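# Route springy cord along board line, pin with steel blocks

## Task

Shape the elastic cord so it follows the line marked on the board and weigh it down with the steel blocks. It counts only if the cord touches the line over its full length, from one end to the other, and rests flat on the board.

## Robot and tools

Robot: two arms, left_arm and right_arm, each with a parallel two-finger gripper. The arms share a table and a board with a drawn line, a springy cord and steel blocks. In the scene frame the origin sits at table height midway between the nominal bases, +z is up, +x points out over the table, and left_arm is on the +y side. Image left and right do not follow these arm names. The real bases are at left_arm (-0.048, +0.367, 0) m and right_arm (-0.063, -0.362, 0) m, each turned slightly about z.

Frames: every hand pose, velocity and target an arm reports is in that arm's own base frame. Fixed cameras and the table use the scene frame. Motion offsets are taken along the current Hand target's own axes. The fingers point along the gripper's +z and open and close along its x. end_effector_position is the point midway between the pads, and the fingertips reach 17.5 mm past it. A block on the hand sticks out about 10 cm toward the gripper's -y.

Row layout, used by every moving call: one flat list of 18 numbers, each from -1 to 1, covering both arms even if one stays still. Left arm first: dx, dy, dz, rx, ry, rz, gripper position, force_limit, speed. Then the same nine for the right arm. The six pose numbers are an offset from that arm's Hand target at the start of the action or move, not a pose. 1.0 equals 0.6 m of travel or 180 degrees of turn. rx, ry, rz form one rotation vector. All zeros re-requests the current Hand target. Repeating an offset in a new call moves the arm on again.

Gripper numbers are absolute settings. position: +1 is fully open (50 mm gap); about -0.65 brings the pads together; -1 grips, closing until an object blocks it. force_limit: about 20 N per pad at -1, 102 N at 0, 185 N at +1, and the real grip can exceed this by about 15 N. speed: 20 mm/s at -1, 85 at 0, 150 at +1. Both start at +1. A value of 0 is a real setting, so resend the last three gripper numbers to leave a gripper unchanged. A new force_limit or speed only takes effect after position changes by at least 0.01. To grip more softly, open first and then close again.

execute_actions(actions, cameras): actions is a list of actions. Each action is a list of up to 15 rows, one row per 1/30 s step. A short action keeps its last row for the remaining steps. Every row in an action counts from the same start pose. An empty actions list returns images and the scene number. cameras takes names, ["all"] or [].

move(target, speed, blend, blocking, cameras): target is one 18-number row or up to 15 rows. All rows in the list are offsets from the same starting Hand targets. The gripper travels in a straight line at up to speed m/s (0.002 to 1, default 0.25; turning up to twice that in rad/s), and the whole move is capped at 10 s. blend, in metres, rounds the corners between targets; 0 means stop at each one. The path ignores obstacles and the other arm, and the gripper lags and strays more when fast. The result ends with a move: line such as done, off_target, moving, held or fault, plus limits info (paced means clipped, held means steps were withheld). blocking=false returns after about 0.5 s while the motion continues.

wait(seconds 0 to 10) lets the scene run. stop brakes a running move, but the fingers keep moving. zoom_image(camera, region [x0,y0,x1,y1], at most 504x504 px) enlarges part of the latest image. finished_scene(scene 1 or 2) ends the scene permanently.

Results give each gripper's end_effector_position (m) and end_effector_quat_wxyz in its base frame, plus Hand target, joint velocities, Tool commands and Flange force. Flange force is along the gripper axes, is noisy, and includes the weight of held items. object_status: 0 moving, 1 blocked while opening, 2 blocked while closing (a grip), 3 reached the set position or pads met (usually nothing held). position_measured converts to an opening of about (250 - position_measured) times 0.202 mm.

Control behaviour: each step, the commanded pose is clipped to within 70 mm and 16 degrees of the measured pose. The gripper often settles short; send the remaining gap as an offset. To end a push, command the target back past the gripper. Joint limits are given in the setup.

Avoid: faults. Torque at a joint's load limit (142 N m for waist, shoulder and elbow; 35.6 N m for the wrist joints), or 150 N of outside force on an arm, halts that arm for 10 s. The arms are stiff, so approach contacts slowly and aim only slightly past them. Overheating, from long stretched reaches, held loads or pushes against something that won't give, halts an arm for 30 to 60 s; watch for MOTOR HOT. Do not let the arms press on or hit each other, and do not grip the other arm's fingers. Do not drop blocks, release moving parts, slam into things, or let anything fall off the table. Loose items may get small random pushes.

Cameras: cam_high, cam_board, cam_left_wrist, cam_right_wrist, each 672x504, with calibration supplied. Wrist views follow the hand and may lag while it moves.

Each tool is called after "Emit:" as a command line: name --argument value for each argument, lists and objects as JSON in quotes; but a table of rows of numbers goes row by row, as --pt "numbers of a row", without its own name.

## Session

Emit:
execute_actions --actions '[]'

Scene clock: 0.00 s.
left_arm: end_effector_position=(+0.5425, -0.5663, +0.2965) position_measured=3 object_status=3 end_effector_quat_wxyz=(+0.154, +0.348, -0.594, +0.709) | right_arm: end_effector_position=(+0.4942, +0.0409, +0.3660) position_measured=3 object_status=3 end_effector_quat_wxyz=(+0.093, +0.215, +0.970, +0.067)
Joint positions: left_arm=[-0.441 0.423 0.018 -1.158 0.915 -1.395] | right_arm=[0.338 -0.035 0.151 -0.015 -1.528 0.796]
Joint velocities: within noise
Flange force (N): no reading
Hand target: left_arm +0.5425, -0.5663, +0.2965; +0.154, +0.348, -0.594, +0.709 | right_arm +0.4942, +0.0409, +0.3660; +0.093, +0.215, +0.970, +0.067
Tool commands: left_gripper/position=+1.0 left_gripper/force_limit=+1.0 left_gripper/speed=+1.0 right_gripper/position=+1.0 right_gripper/force_limit=+1.0 right_gripper/speed=+1.0

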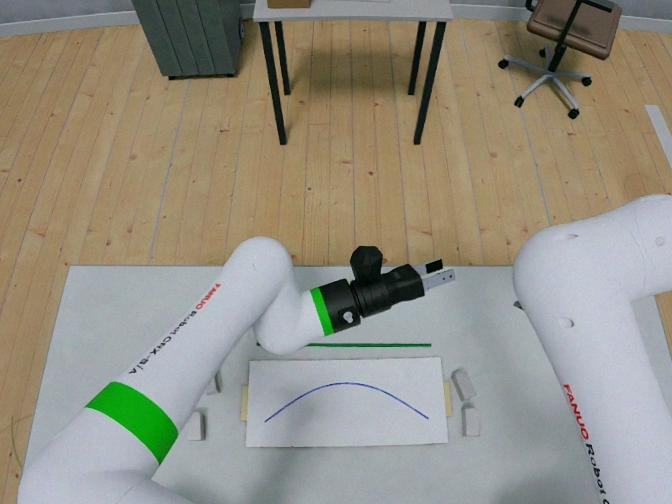

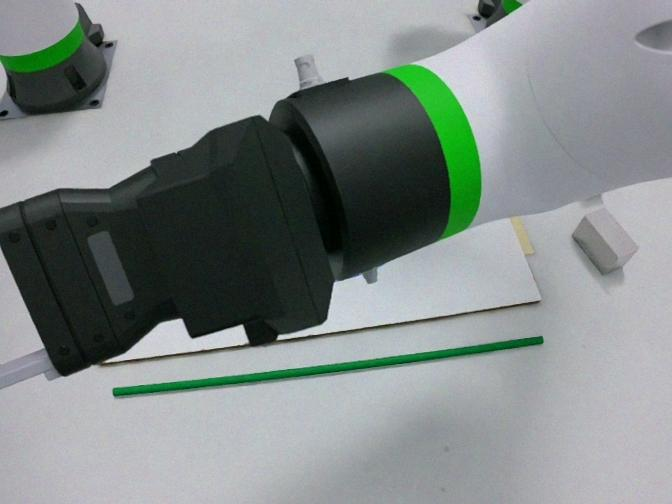

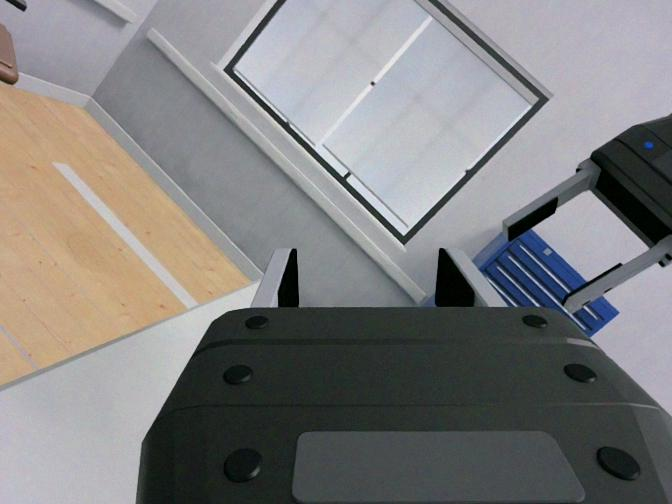

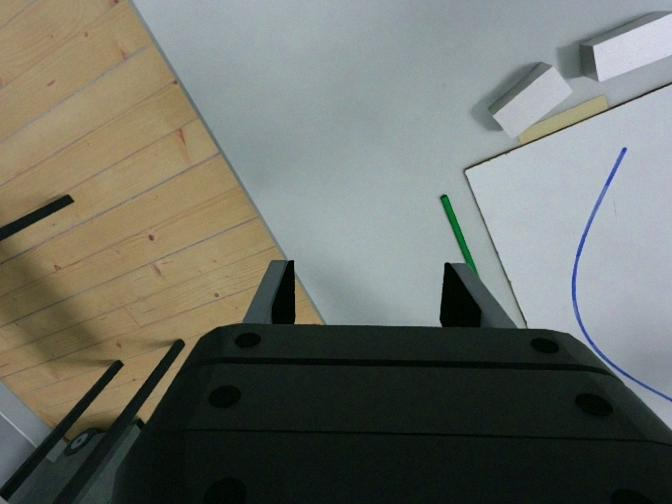

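Emit:
move --target '[0.135,-0.107,-0.995,-0.525,-0.114,0.258,1,1,1,0.133,-0.567,-0.17,0.043,0.06,-0.138,1,1,1]' --speed 0.5 --cameras '["all"]'

Scene clock: 35.90 s.
left_arm: end_effector_position=(+0.3403, +0.0004, +0.3672) position_measured=3 object_status=3 end_effector_quat_wxyz=(+0.000, +0.001, +1.000, +0.001) | right_arm: end_effector_position=(+0.2644, -0.2399, +0.3958) position_measured=3 object_status=3 end_effector_quat_wxyz=(-0.001, +0.000, +1.000, +0.000)
Joint positions: left_arm=[-0.393 -0.256 -0.022 -3.144 1.805 -1.18] | right_arm=[-0.363 -0.195 0.095 0.001 -1.862 1.934]
Flange force (N): left_arm=[0.8 0.7 4.4] | right_arm=[-0.5 -2.1 2.4]
Hand target: left_arm +0.3403, +0.0004, +0.3672; +0.000, +0.001, +1.000, +0.001 | right_arm +0.2644, -0.2399, +0.3958; -0.001, +0.000, +1.000, +0.000
Off the commanded pose: left_arm 0.000 m, 0 deg | right_arm 0.000 m, 0 deg.
move: done
camera_calibration:
cam_left_wrist: T_world_to_cam=[[-0.999948, 0.00770445, -0.00661696, 0.354009], [0.00483568, 0.934133, 0.356893, -0.120137], [0.00893078, 0.356842, -0.934122, 0.471912], [0, 0, 0, 1]] pos_world=[0.350357, -0.0589022, 0.486042]
cam_right_wrist: T_world_to_cam=[[-0.999954, -0.00273751, -0.00922419, 0.273044], [-0.00561533, 0.944513, 0.328426, 0.113467], [0.00781329, 0.328463, -0.944485, 0.580251], [0, 0, 0, 1]] pos_world=[0.269135, -0.297015, 0.513291]

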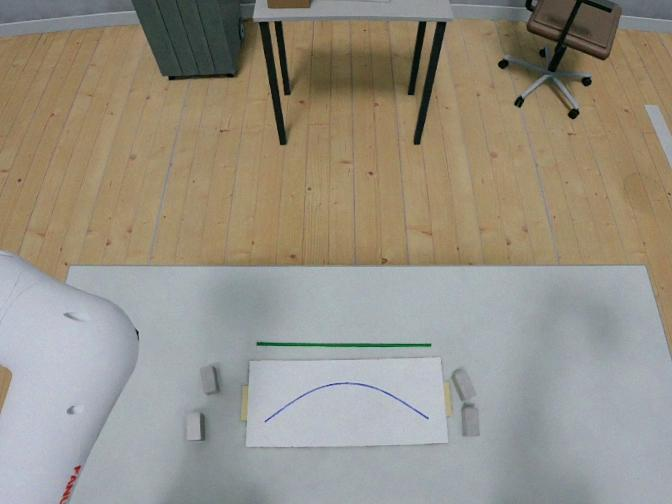

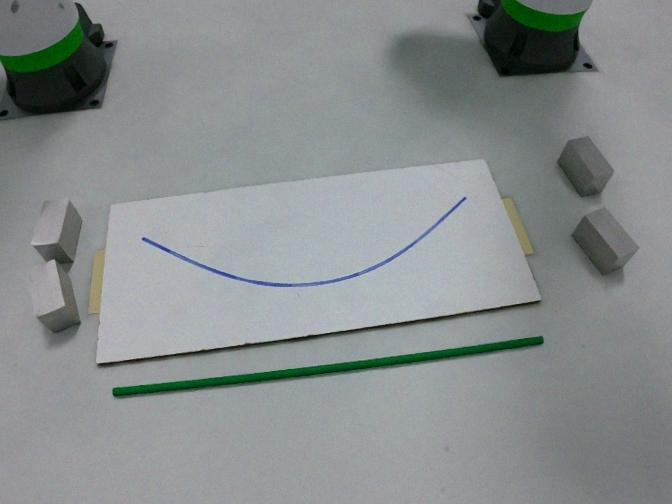

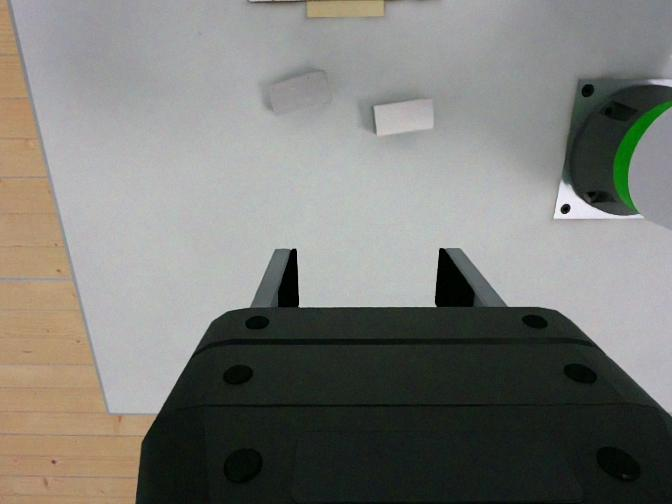

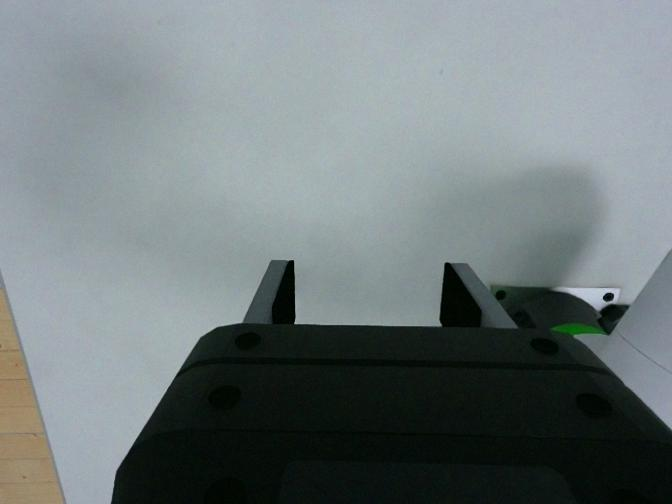

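Emit:
zoom_image --camera "cam_board" --region '[0, 140, 340, 410]'

Emit:
zoom_image --camera "cam_board" --region '[332, 120, 672, 390]'

Emit:
zoom_image --camera "cam_high" --region '[170, 320, 510, 470]'

Scaled by 1.482.

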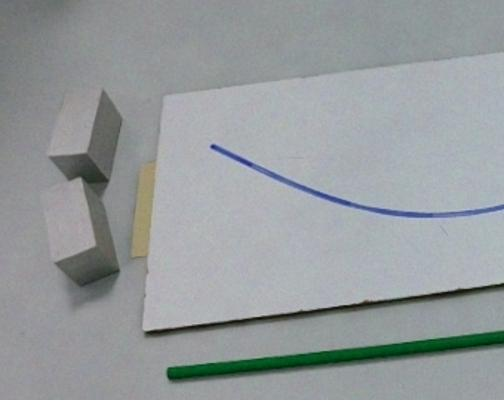

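Scaled by 1.482.

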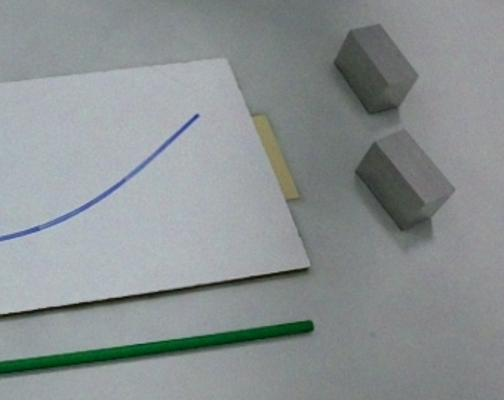

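Scaled by 1.482.

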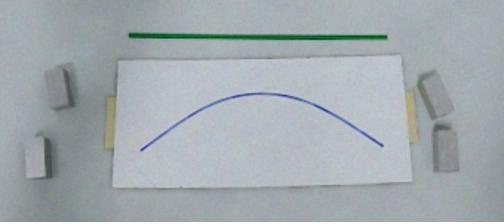

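Emit:
move --target '[-0.113,-0.25,-0.05,0,0,-0.5,1,1,1,-0.093,0.592,0,0,0,0.5,1,1,1]' --speed 0.5 --cameras '["all"]'

Scene clock: 93.77 s.
left_arm: end_effector_position=(+0.4078, -0.1497, +0.3970) position_measured=3 object_status=3 end_effector_quat_wxyz=(-0.001, +0.706, -0.708, +0.000) | right_arm: end_effector_position=(+0.3202, +0.1154, +0.3956) position_measured=3 object_status=3 end_effector_quat_wxyz=(+0.000, +0.707, +0.707, +0.000)
Joint positions: left_arm=[-0.657 0.002 0.275 -3.144 1.845 0.655] | right_arm=[0.737 -0.237 0.062 0 -1.87 -0.737]
Flange force (N): left_arm=[-1.9 0.6 4.4] | right_arm=[-0.1 2.1 2.2]
Hand target: left_arm +0.4078, -0.1497, +0.3970; -0.001, +0.706, -0.708, +0.000 | right_arm +0.3202, +0.1153, +0.3956; +0.000, +0.707, +0.707, -0.001
Off the commanded pose: left_arm 0.000 m, 0 deg | right_arm 0.000 m, 0 deg.
move: done
camera_calibration:
cam_left_wrist: T_world_to_cam=[[-0.00769643, -0.99994, -0.00780734, -0.132215], [-0.935046, 0.00442909, 0.354498, 0.254289], [-0.354442, 0.0100286, -0.935024, 0.649308], [0, 0, 0, 1]] pos_world=[0.466897, -0.139845, 0.515941]
cam_right_wrist: T_world_to_cam=[[-0.00266244, 0.999939, -0.0106771, -0.104578], [0.944619, 0.00601865, 0.328114, -0.417659], [0.328158, -0.00921219, -0.944578, 0.399396], [0, 0, 0, 1]] pos_world=[0.263186, 0.110765, 0.513184]

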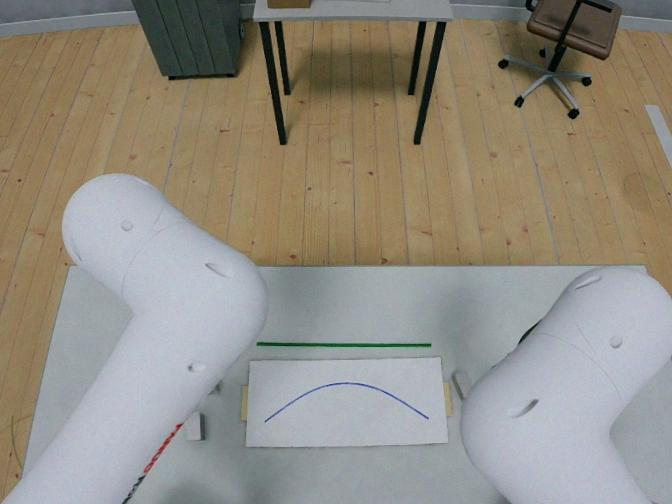

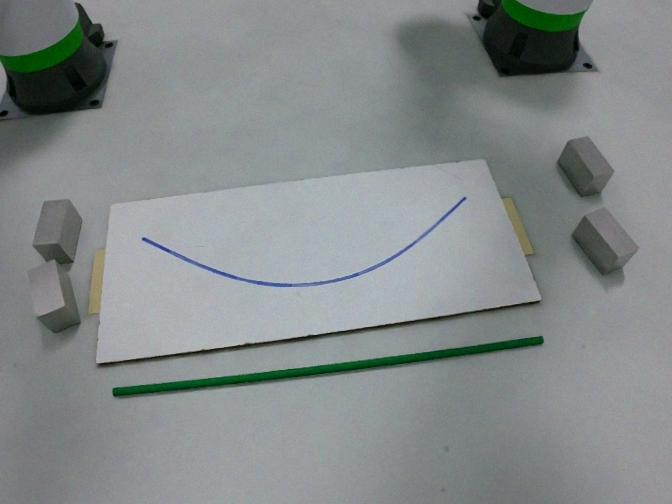

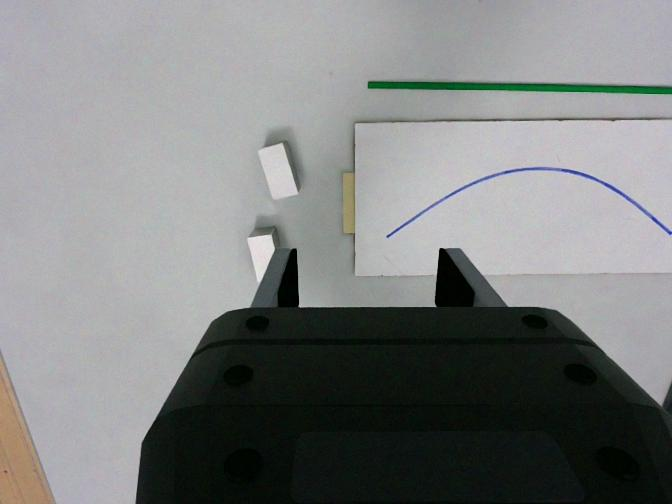

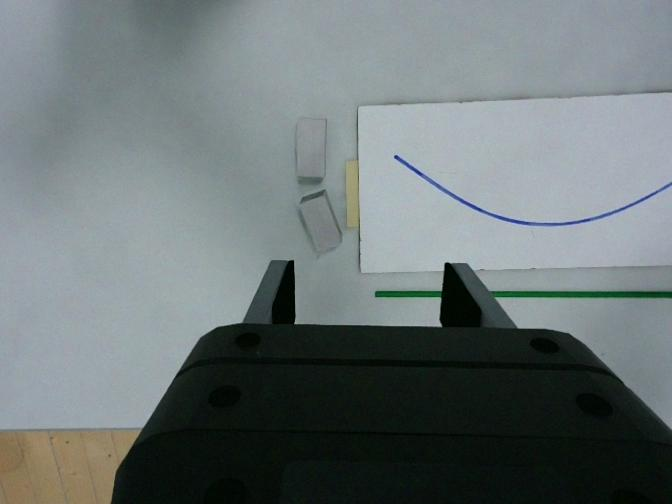

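Emit:
zoom_image --camera "cam_left_wrist" --region '[232, 70, 672, 290]'

Emit:
zoom_image --camera "cam_right_wrist" --region '[272, 80, 672, 310]'

Scaled by 1.145.

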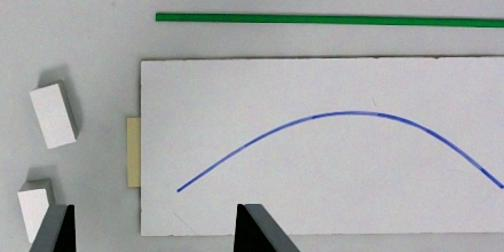

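Scaled by 1.260.

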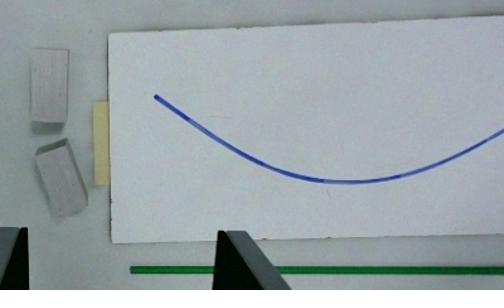

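Emit:
move --target '[-0.172,0.227,0.445,0,0,-0.061,1,1,1,-0.057,-0.012,0.442,0,0,0,1,1,1]' --speed 0.4 --cameras '["cam_board","cam_left_wrist","cam_right_wrist"]'

Scene clock: 141.30 s.
left_arm: end_effector_position=(+0.2720, -0.0458, +0.1301) position_measured=3 object_status=3 end_effector_quat_wxyz=(-0.001, +0.771, -0.637, +0.000) | right_arm: end_effector_position=(+0.3127, +0.0810, +0.1305) position_measured=3 object_status=3 end_effector_quat_wxyz=(+0.000, +0.707, +0.707, -0.001)
Joint positions: left_arm=[-0.66 -0.432 -0.698 -3.144 1.306 0.85] | right_arm=[0.667 -0.278 -0.595 0 -1.254 -0.667]
Flange force (N): left_arm=[-1.6 -2.0 2.3] | right_arm=[-0.5 2.3 3.1]
Hand target: left_arm +0.2720, -0.0458, +0.1301; -0.001, +0.771, -0.637, +0.000 | right_arm +0.3127, +0.0810, +0.1304; +0.000, +0.707, +0.707, -0.001
Off the commanded pose: left_arm 0.000 m, 0 deg | right_arm 0.000 m, 0 deg.
move: done
camera_calibration:
cam_left_wrist: T_world_to_cam=[[0.182908, -0.9831, -0.00763361, -0.0825268], [-0.918932, -0.173718, 0.3541, 0.208942], [-0.349442, -0.0577528, -0.935176, 0.346092], [0, 0, 0, 1]] pos_world=[0.328038, -0.0248472, 0.249041]
cam_right_wrist: T_world_to_cam=[[-0.002788, 0.999936, -0.01093, -0.0730375], [0.944661, 0.00621903, 0.327989, -0.323347], [0.328036, -0.00941071, -0.944618, 0.151094], [0, 0, 0, 1]] pos_world=[0.255685, 0.0764657, 0.247982]
Images, in order (width x height): cam_board 672x504, cam_left_wrist 672x504, cam_right_wrist 672x504.

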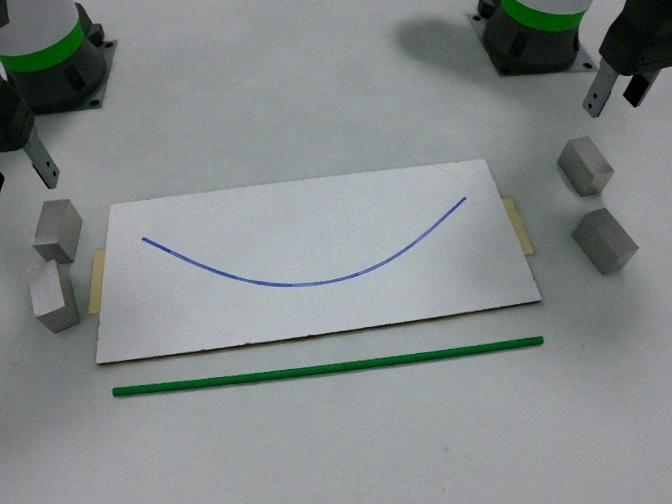

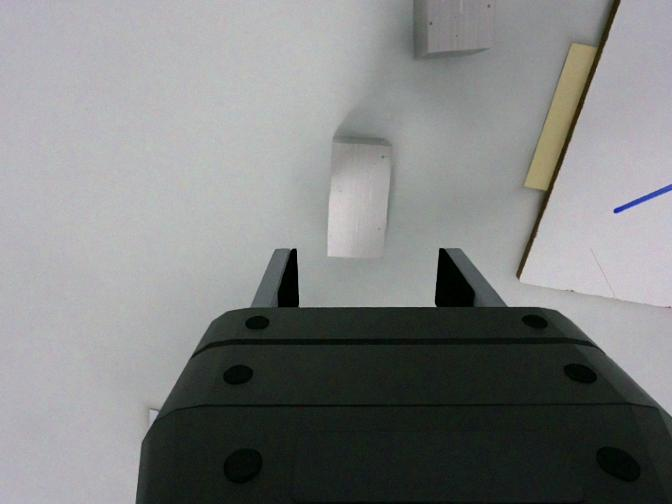

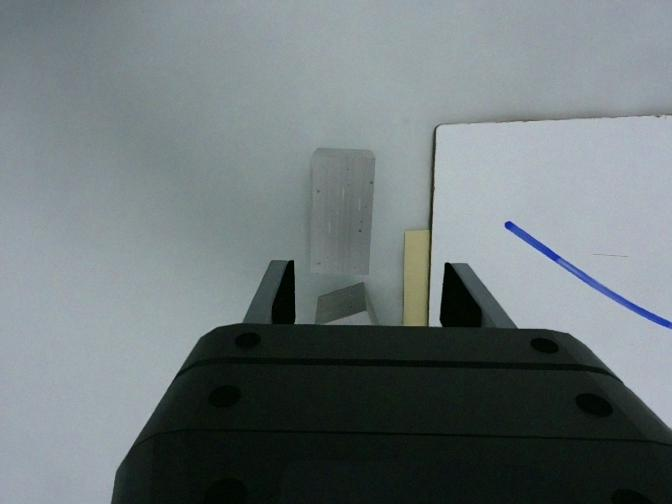

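Emit:
move --pt "0.002 -0.0125 0.167 0 0 0 1 1 1 -0.003 -0.003 0.167 0 0 0 1 1 1" --pt "0.002 -0.0125 0.167 0 0 0 -1 -0.8 -0.6 -0.003 -0.003 0.167 0 0 0 -1 -0.8 -0.6" --speed 0.12 --cameras '["cam_board","cam_left_wrist","cam_right_wrist"]'

Scene clock: 152.30 s.
left_arm: end_effector_position=(+0.2797, -0.0454, +0.0299) position_measured=103 object_status=2 end_effector_quat_wxyz=(-0.001, +0.771, -0.637, +0.000) | right_arm: end_effector_position=(+0.3108, +0.0791, +0.0302) position_measured=103 object_status=2 end_effector_quat_wxyz=(+0.000, +0.707, +0.707, -0.001)
Joint positions: left_arm=[-0.64 -0.266 -0.848 -3.144 0.989 0.831] | right_arm=[0.666 -0.145 -0.754 0 -0.963 -0.666]
Flange force (N): left_arm=[-1.1 1.2 4.4] | right_arm=[-0.6 2.8 7.9]
Hand target: left_arm +0.2797, -0.0454, +0.0299; -0.001, +0.771, -0.637, +0.000 | right_arm +0.3108, +0.0792, +0.0302; +0.000, +0.707, +0.707, -0.001
Off the commanded pose: left_arm 0.000 m, 0 deg | right_arm 0.000 m, 0 deg.
move: done
camera_calibration:
cam_left_wrist: T_world_to_cam=[[0.182908, -0.9831, -0.00763361, -0.0843068], [-0.918932, -0.173718, 0.3541, 0.251568], [-0.349442, -0.0577528, -0.935176, 0.255101], [0, 0, 0, 1]] pos_world=[0.335738, -0.0244472, 0.148841]
cam_right_wrist: T_world_to_cam=[[-0.00269396, 0.999937, -0.0108975, -0.0722665], [0.944692, 0.00611866, 0.327901, -0.288663], [0.327947, -0.00941146, -0.944649, 0.0570755], [0, 0, 0, 1]] pos_world=[0.253786, 0.0745654, 0.147782]
Images, in order (width x height): cam_board 672x504, cam_left_wrist 672x504, cam_right_wrist 672x504.

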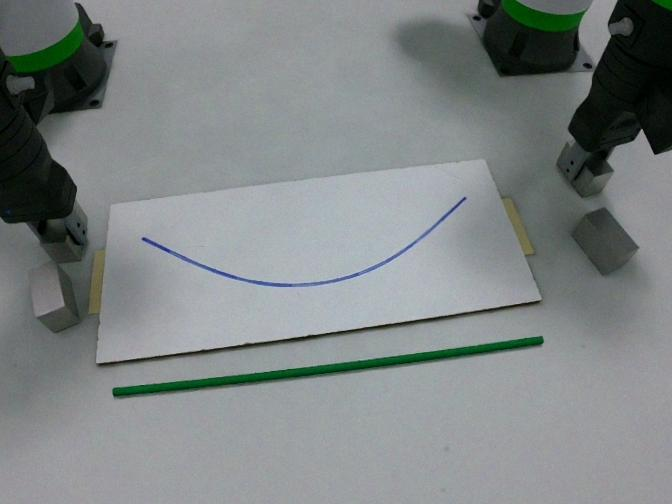

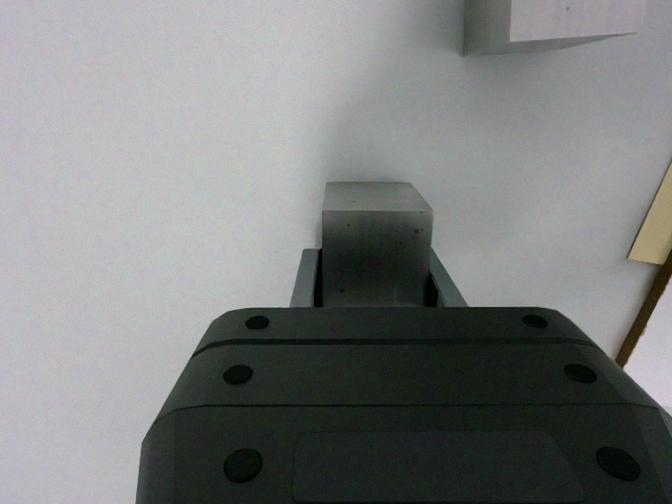

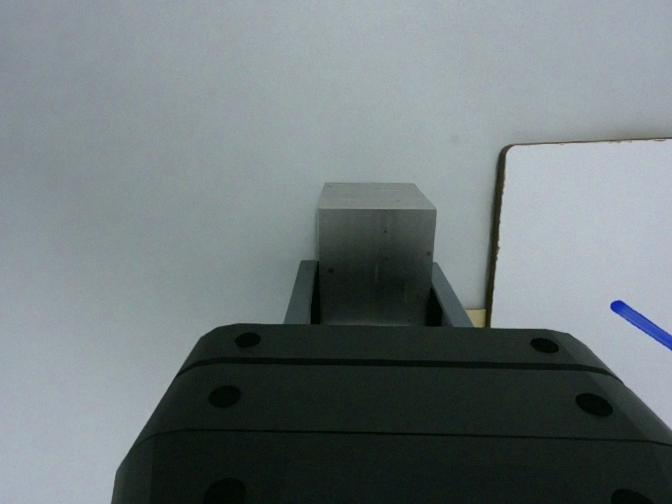

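Emit:
move --pt "0 0 -0.1 0 0 0 -1 -0.8 -0.6 0 0 -0.1 0 0 0 -1 -0.8 -0.6" --pt "0 0 -0.1 0 0 -0.061 -1 -0.8 -0.6 0.379 0.086 -0.1 0 0 0.108 -1 -0.8 -0.6" --pt "0 0 -0.1 0 0 -0.061 -1 -0.8 -0.6 0.379 0.086 -0.03 0 0 0.108 -1 -0.8 -0.6" --speed 0.25 --blend 0.015 --cameras '["cam_board","cam_high","cam_right_wrist"]'

Emit:
zoom_image --camera "cam_board" --region '[240, 160, 440, 310]'

Scene clock: 170.03 s.
left_arm: end_effector_position=(+0.2797, -0.0455, +0.0900) position_measured=103 object_status=2 end_effector_quat_wxyz=(-0.001, +0.828, -0.560, +0.000) | right_arm: end_effector_position=(+0.3623, +0.3066, +0.0481) position_measured=103 object_status=2 end_effector_quat_wxyz=(+0.000, +0.816, +0.578, -0.001)
Joint positions: left_arm=[-0.64 -0.364 -0.755 -3.144 1.18 1.023] | right_arm=[0.979 0.219 -0.325 -0.001 -1.028 -1.318]
Flange force (N): left_arm=[-2.3 -0.4 9.1] | right_arm=[0.3 1.3 9.3]
Hand target: left_arm +0.2796, -0.0455, +0.0899; -0.001, +0.828, -0.560, +0.000 | right_arm +0.3624, +0.3066, +0.0481; +0.000, +0.816, +0.578, -0.001
Off the commanded pose: left_arm 0.000 m, 0 deg | right_arm 0.000 m, 0 deg.
move: done
camera_calibration:
cam_right_wrist: T_world_to_cam=[[0.330149, 0.943863, -0.0111193, -0.402817], [0.892878, -0.308451, 0.328065, -0.229368], [0.306219, -0.118239, -0.94459, 0.100375], [0, 0, 0, 1]] pos_world=[0.307051, 0.321324, 0.165582]
Images, in order (width x height): cam_high 672x504, cam_board 672x504, cam_right_wrist 672x504.

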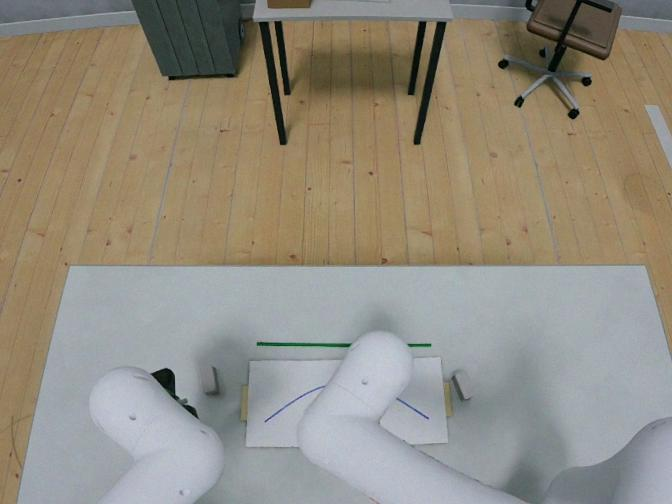

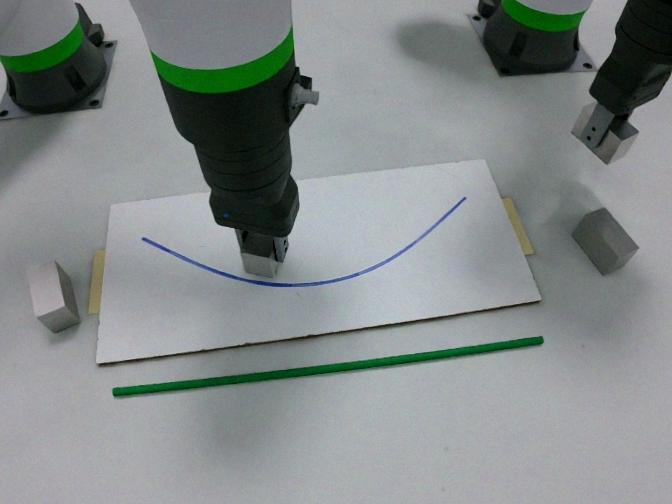

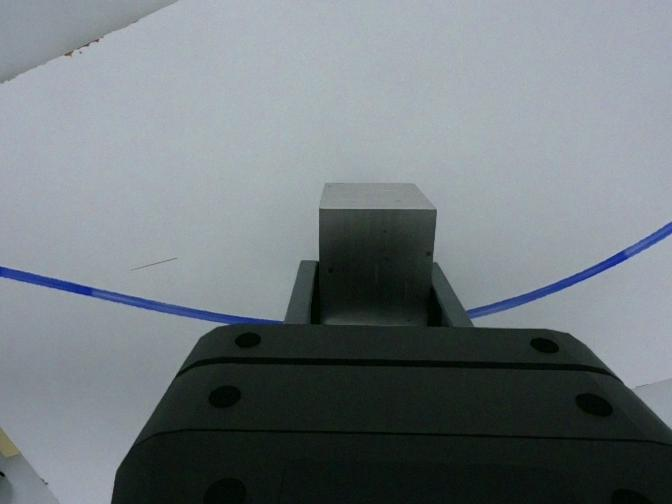

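Scaled by 2.520.

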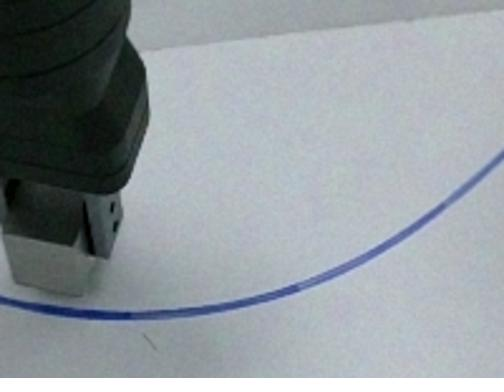

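Emit:
move --pt "0 0 0 0 0 0 -1 -0.8 -0.6 0 0.0 0.0175 0 0 0 -1 -0.8 -0.6" --speed 0.03

Emit:
zoom_image --camera "cam_board" --region '[190, 200, 340, 310]'

Emit:
move --pt "0 0 0 0 0 0 -1 -0.8 -0.6 0 0 0.0025 0 0 0 -1 -0.8 -0.6" --speed 0.02 --cameras '["cam_board"]'

Emit:
zoom_image --camera "cam_board" --region '[190, 200, 340, 310]'

Scene clock: 179.33 s.
left_arm: end_effector_position=(+0.2796, -0.0455, +0.0899) position_measured=103 object_status=2 end_effector_quat_wxyz=(-0.001, +0.828, -0.560, +0.000) | right_arm: end_effector_position=(+0.3623, +0.3066, +0.0376) position_measured=103 object_status=2 end_effector_quat_wxyz=(+0.000, +0.816, +0.578, -0.001)
Joint positions: left_arm=[-0.64 -0.364 -0.755 -3.144 1.18 1.023] | right_arm=[0.979 0.233 -0.336 -0.001 -1.003 -1.318]
Flange force (N): left_arm=[-2.6 1.2 8.6] | right_arm=[0.5 0.8 8.4]
Hand target: left_arm +0.2796, -0.0455, +0.0899; -0.001, +0.828, -0.560, +0.000 | right_arm +0.3623, +0.3066, +0.0376; +0.000, +0.816, +0.578, -0.001
Off the commanded pose: left_arm 0.000 m, 0 deg | right_arm 0.000 m, 0 deg.
move: done

Scaled by 3.360.
This view is cut from an older image: the scene may have changed since it was taken.

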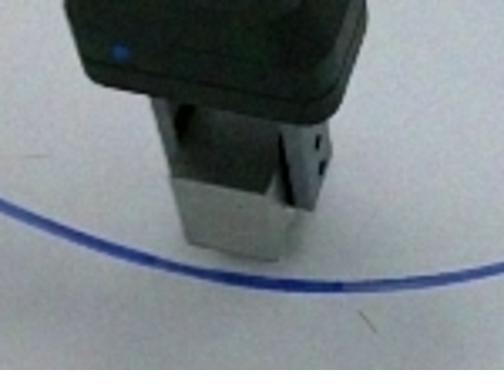

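Scene clock: 180.03 s.
left_arm: end_effector_position=(+0.2796, -0.0455, +0.0899) position_measured=103 object_status=2 end_effector_quat_wxyz=(-0.001, +0.828, -0.560, +0.000) | right_arm: end_effector_position=(+0.3624, +0.3066, +0.0361) position_measured=103 object_status=2 end_effector_quat_wxyz=(+0.000, +0.816, +0.578, -0.001)
Joint positions: left_arm=[-0.64 -0.364 -0.755 -3.144 1.18 1.023] | right_arm=[0.979 0.235 -0.338 -0.001 -0.999 -1.318]
Flange force (N): left_arm=[-1.6 1.7 8.2] | right_arm=[-15.0 -7.9 -49.2]
Hand target: left_arm +0.2796, -0.0455, +0.0899; -0.001, +0.828, -0.560, +0.000 | right_arm +0.3623, +0.3066, +0.0361; +0.000, +0.816, +0.578, -0.001
Off the commanded pose: left_arm 0.000 m, 0 deg | right_arm 0.000 m, 0 deg.
move: done
Images, in order (width x height): cam_board 672x504.

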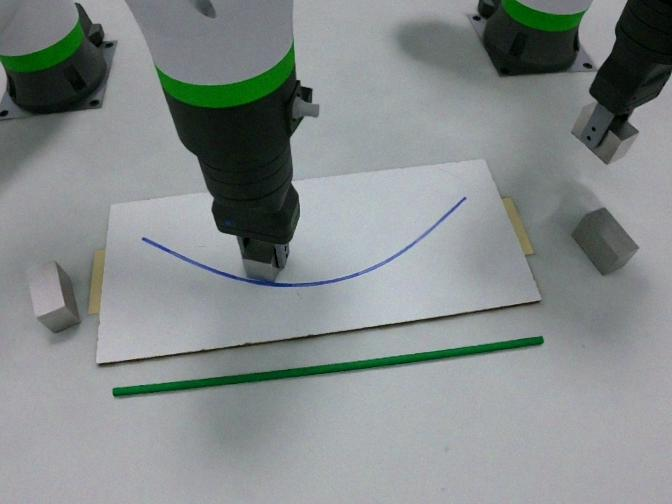

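Scaled by 3.360.

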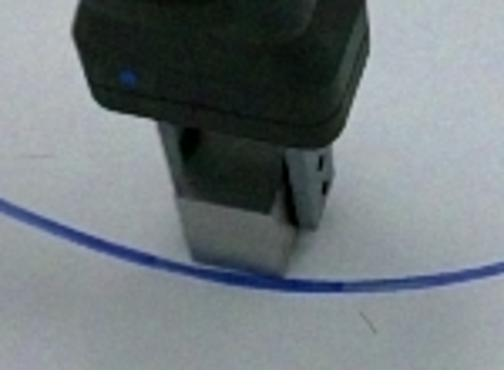

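Emit:
move --pt "0 0 0 0 0 0 -1 -0.8 -0.6 0 -0.0017 -0.0008 0 0 0 -1 -0.8 -0.6" --pt "0 0 0 0 0 0 -1 -0.8 -0.6 0 -0.0017 -0.0008 0 0 0 0.8 -0.8 -0.6" --speed 0.02

Scene clock: 190.43 s.
left_arm: end_effector_position=(+0.2796, -0.0455, +0.0899) position_measured=103 object_status=2 end_effector_quat_wxyz=(-0.001, +0.828, -0.560, +0.000) | right_arm: end_effector_position=(+0.3613, +0.3069, +0.0365) position_measured=32 object_status=0 end_effector_quat_wxyz=(+0.000, +0.816, +0.578, -0.001)
Joint positions: left_arm=[-0.64 -0.364 -0.755 -3.144 1.18 1.023] | right_arm=[0.981 0.233 -0.339 -0.001 -1 -1.32]
Flange force (N): left_arm=[-2.6 1.3 8.2] | right_arm=[0.6 1.7 3.3]
Hand target: left_arm +0.2796, -0.0455, +0.0899; -0.001, +0.828, -0.560, +0.000 | right_arm +0.3614, +0.3069, +0.0366; +0.000, +0.816, +0.578, -0.001
Off the commanded pose: left_arm 0.000 m, 0 deg | right_arm 0.000 m, 0 deg.
move: done

Emit:
move --pt "0 0 0 0 0 0 -1 -0.8 -0.6 0 0 -0.156 0 0 0 0.8 -0.8 -0.6" --pt "0.482 0.096 0 0 0 0 -1 -0.8 -0.6 -0.315 0.176 -0.156 0 0 -0.186 0.8 -0.8 -0.6" --pt "0.482 0.096 0.07 0 0 0 -1 -0.8 -0.6 -0.315 0.176 -0.156 0 0 -0.186 0.8 -0.8 -0.6" --speed 0.25 --blend 0.01 --cameras '["cam_board","cam_left_wrist","cam_right_wrist"]'

Emit:
zoom_image --camera "cam_board" --region '[190, 180, 440, 310]'

Scene clock: 197.80 s.
left_arm: end_effector_position=(+0.3338, -0.3353, +0.0475) position_measured=103 object_status=2 end_effector_quat_wxyz=(-0.001, +0.828, -0.560, +0.000) | right_arm: end_effector_position=(+0.3982, +0.0936, +0.1302) position_measured=32 object_status=3 end_effector_quat_wxyz=(+0.000, +0.615, +0.788, -0.001)
Joint positions: left_arm=[-1.067 0.216 -0.331 -3.143 1.025 1.449] | right_arm=[0.554 -0.036 -0.392 0 -1.216 -0.309]
Flange force (N): left_arm=[-0.2 -0.5 8.7] | right_arm=[-0.7 1.7 3.2]
Hand target: left_arm +0.3339, -0.3352, +0.0474; -0.001, +0.828, -0.560, +0.000 | right_arm +0.3982, +0.0936, +0.1302; +0.000, +0.615, +0.788, -0.001
Off the commanded pose: left_arm 0.000 m, 0 deg | right_arm 0.000 m, 0 deg.
move: done
camera_calibration:
cam_left_wrist: T_world_to_cam=[[0.366646, -0.930331, -0.0073606, -0.422735], [-0.869219, -0.345361, 0.353812, 0.170576], [-0.331705, -0.123326, -0.935287, 0.245811], [0, 0, 0, 1]] pos_world=[0.384799, -0.304059, 0.166441]
cam_right_wrist: T_world_to_cam=[[-0.245289, 0.969393, -0.0105172, 0.0139658], [0.915031, 0.23509, 0.327799, -0.413729], [0.320238, 0.0707818, -0.944689, 0.118575], [0, 0, 0, 1]] pos_world=[0.344028, 0.0753321, 0.247783]
Images, in order (width x height): cam_board 672x504, cam_left_wrist 672x504, cam_right_wrist 672x504.

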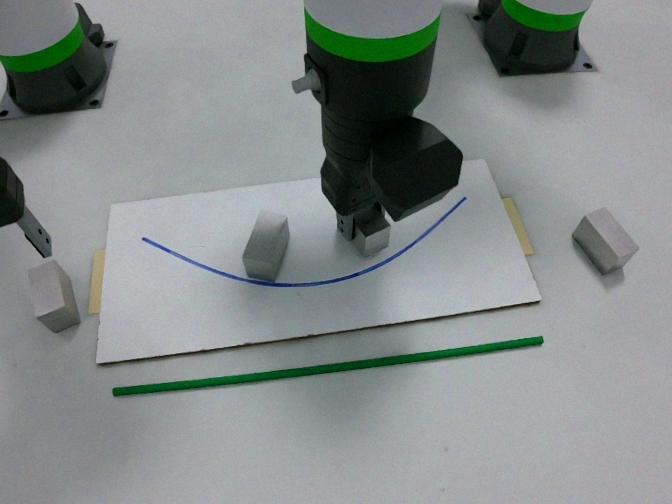

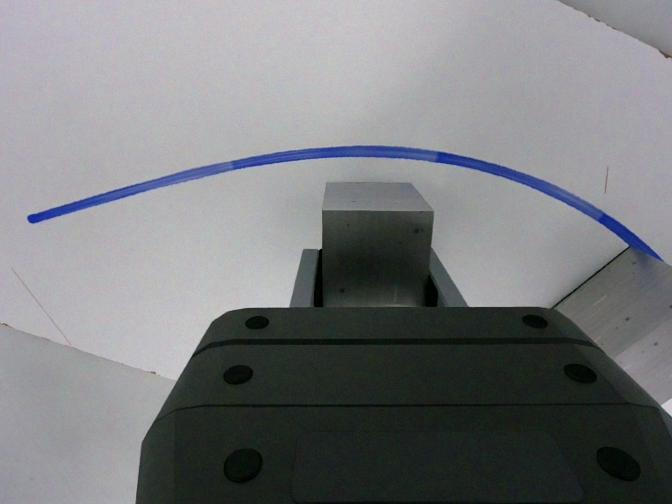

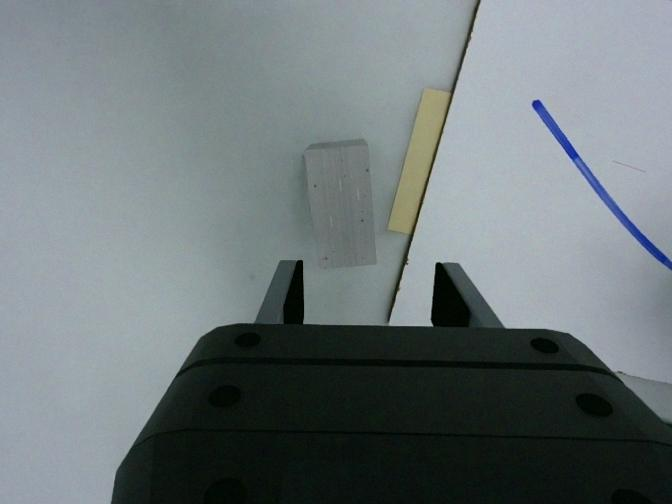

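Scaled by 2.016.

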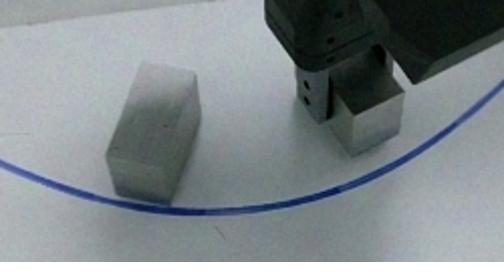

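Emit:
move --pt "0 -0.0083 0.0165 0 0 0 -1 -0.8 -0.6 0 0 0 0 0 0 0.8 -0.8 -0.6" --pt "0 -0.0083 0.0185 0 0 0 -1 -0.8 -0.6 0 0 0 0 0 0 0.8 -0.8 -0.6" --speed 0.025 --cameras '["cam_board","cam_left_wrist"]'

Emit:
zoom_image --camera "cam_board" --region '[220, 190, 420, 310]'

Scene clock: 207.40 s.
left_arm: end_effector_position=(+0.3386, -0.3334, +0.0365) position_measured=103 object_status=2 end_effector_quat_wxyz=(-0.001, +0.828, -0.560, +0.000) | right_arm: end_effector_position=(+0.3982, +0.0936, +0.1302) position_measured=32 object_status=3 end_effector_quat_wxyz=(+0.000, +0.615, +0.788, -0.001)
Joint positions: left_arm=[-1.056 0.235 -0.337 -3.144 0.999 1.438] | right_arm=[0.554 -0.036 -0.392 0 -1.216 -0.309]
Flange force (N): left_arm=[-17.5 9.3 -47.1] | right_arm=[-0.6 0.9 3.5]
Hand target: left_arm +0.3385, -0.3334, +0.0363; -0.001, +0.828, -0.560, +0.000 | right_arm +0.3982, +0.0936, +0.1302; +0.000, +0.615, +0.788, -0.001
Off the commanded pose: left_arm 0.000 m, 0 deg | right_arm 0.000 m, 0 deg.
move: done
camera_calibration:
cam_left_wrist: T_world_to_cam=[[0.366751, -0.930291, -0.00722473, -0.422821], [-0.869245, -0.345431, 0.353681, 0.179219], [-0.331522, -0.123433, -0.935338, 0.237221], [0, 0, 0, 1]] pos_world=[0.389499, -0.302158, 0.155441]
Images, in order (width x height): cam_board 672x504, cam_left_wrist 672x504.

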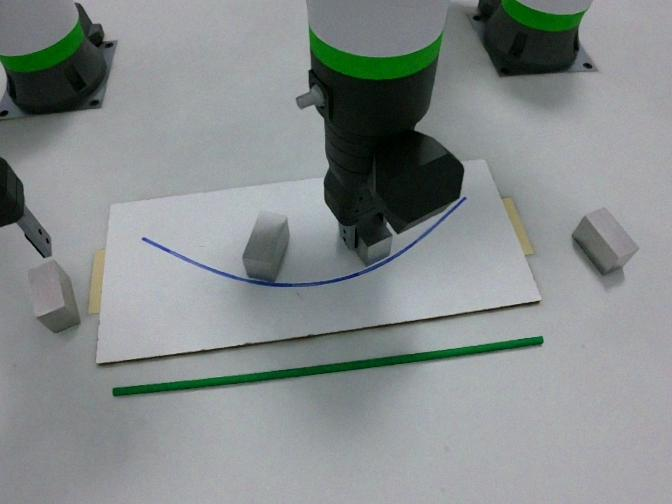

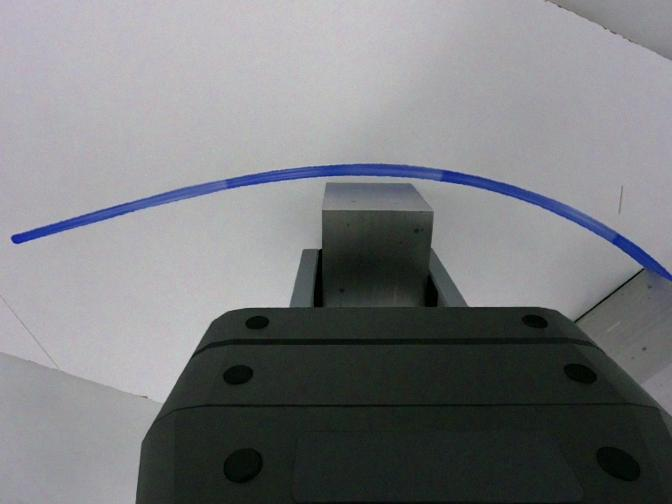

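Scaled by 2.520.

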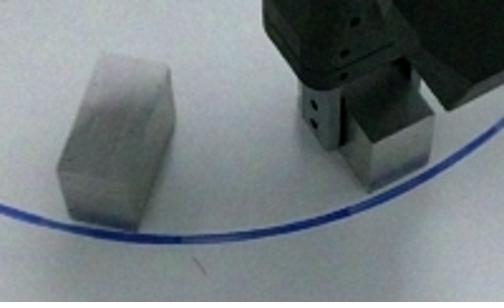

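Emit:
move --pt "0 -0.0005 -0.001 0 0 0 0.8 -0.8 -0.6 0 0 0 0 0 0 0.8 -0.8 -0.6" --pt "0 -0.0005 -0.156 0 0 0 0.8 -0.8 -0.6 0 0 0 0 0 0 0.8 -0.8 -0.6" --pt "-0.38 -0.241 -0.156 0 0 0.016 0.8 -0.8 -0.6 0.359 0.027 0 0 0 0.186 0.8 -0.8 -0.6" --pt "-0.38 -0.241 -0.156 0 0 0.016 0.8 -0.8 -0.6 0.359 0.027 0.156 0 0 0.186 0.8 -0.8 -0.6" --pt "-0.38 -0.241 -0.156 0 0 0.016 0.8 -0.8 -0.6 0.359 0.027 0.156 0 0 0.186 -1 -0.8 -0.6" --speed '[0.05,0.25,0.3,0.15,0.1]' --cameras '["cam_board","cam_left_wrist"]'

Emit:
zoom_image --camera "cam_board" --region '[220, 190, 420, 310]'

Scene clock: 225.13 s.
left_arm: end_effector_position=(+0.3878, -0.0681, +0.1305) position_measured=32 object_status=3 end_effector_quat_wxyz=(-0.001, +0.814, -0.581, +0.000) | right_arm: end_effector_position=(+0.3616, +0.3065, +0.0366) position_measured=103 object_status=2 end_effector_quat_wxyz=(+0.000, +0.816, +0.578, +0.000)
Joint positions: left_arm=[-0.512 -0.078 -0.432 -3.144 1.217 0.844] | right_arm=[0.981 0.233 -0.339 -0.001 -1 -1.319]
Flange force (N): left_arm=[-1.6 0.6 3.1] | right_arm=[1.6 0.8 1.1]
Hand target: left_arm +0.3878, -0.0681, +0.1305; -0.001, +0.814, -0.581, +0.000 | right_arm +0.3615, +0.3064, +0.0366; +0.000, +0.816, +0.578, -0.001
Off the commanded pose: left_arm 0.000 m, 0 deg | right_arm 0.000 m, 0 deg.
move: done
camera_calibration:
cam_left_wrist: T_world_to_cam=[[0.319593, -0.947525, -0.00752727, -0.176169], [-0.885371, -0.30144, 0.353911, 0.289581], [-0.337608, -0.106443, -0.935249, 0.37771], [0, 0, 0, 1]] pos_world=[0.440207, -0.0394289, 0.249441]
Images, in order (width x height): cam_board 672x504, cam_left_wrist 672x504.

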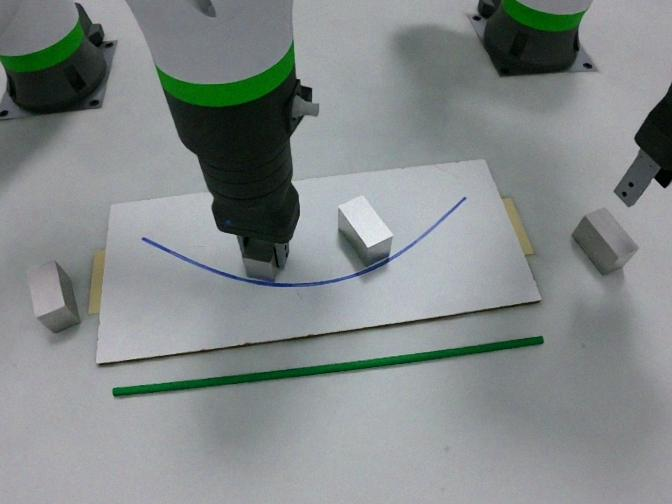

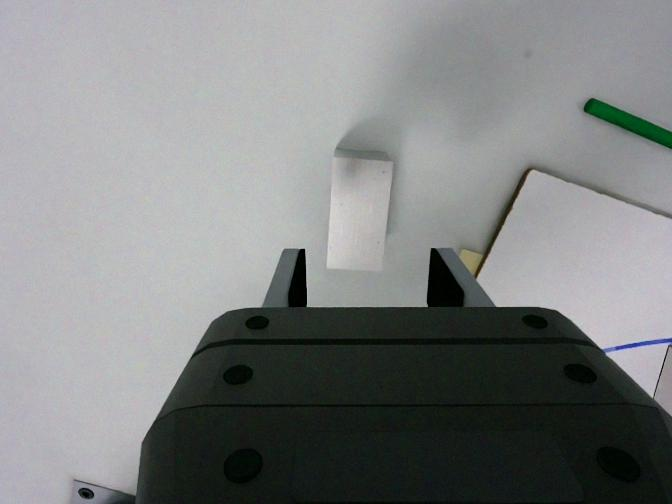

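Scaled by 2.520.

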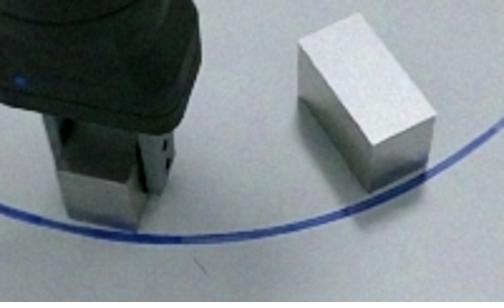

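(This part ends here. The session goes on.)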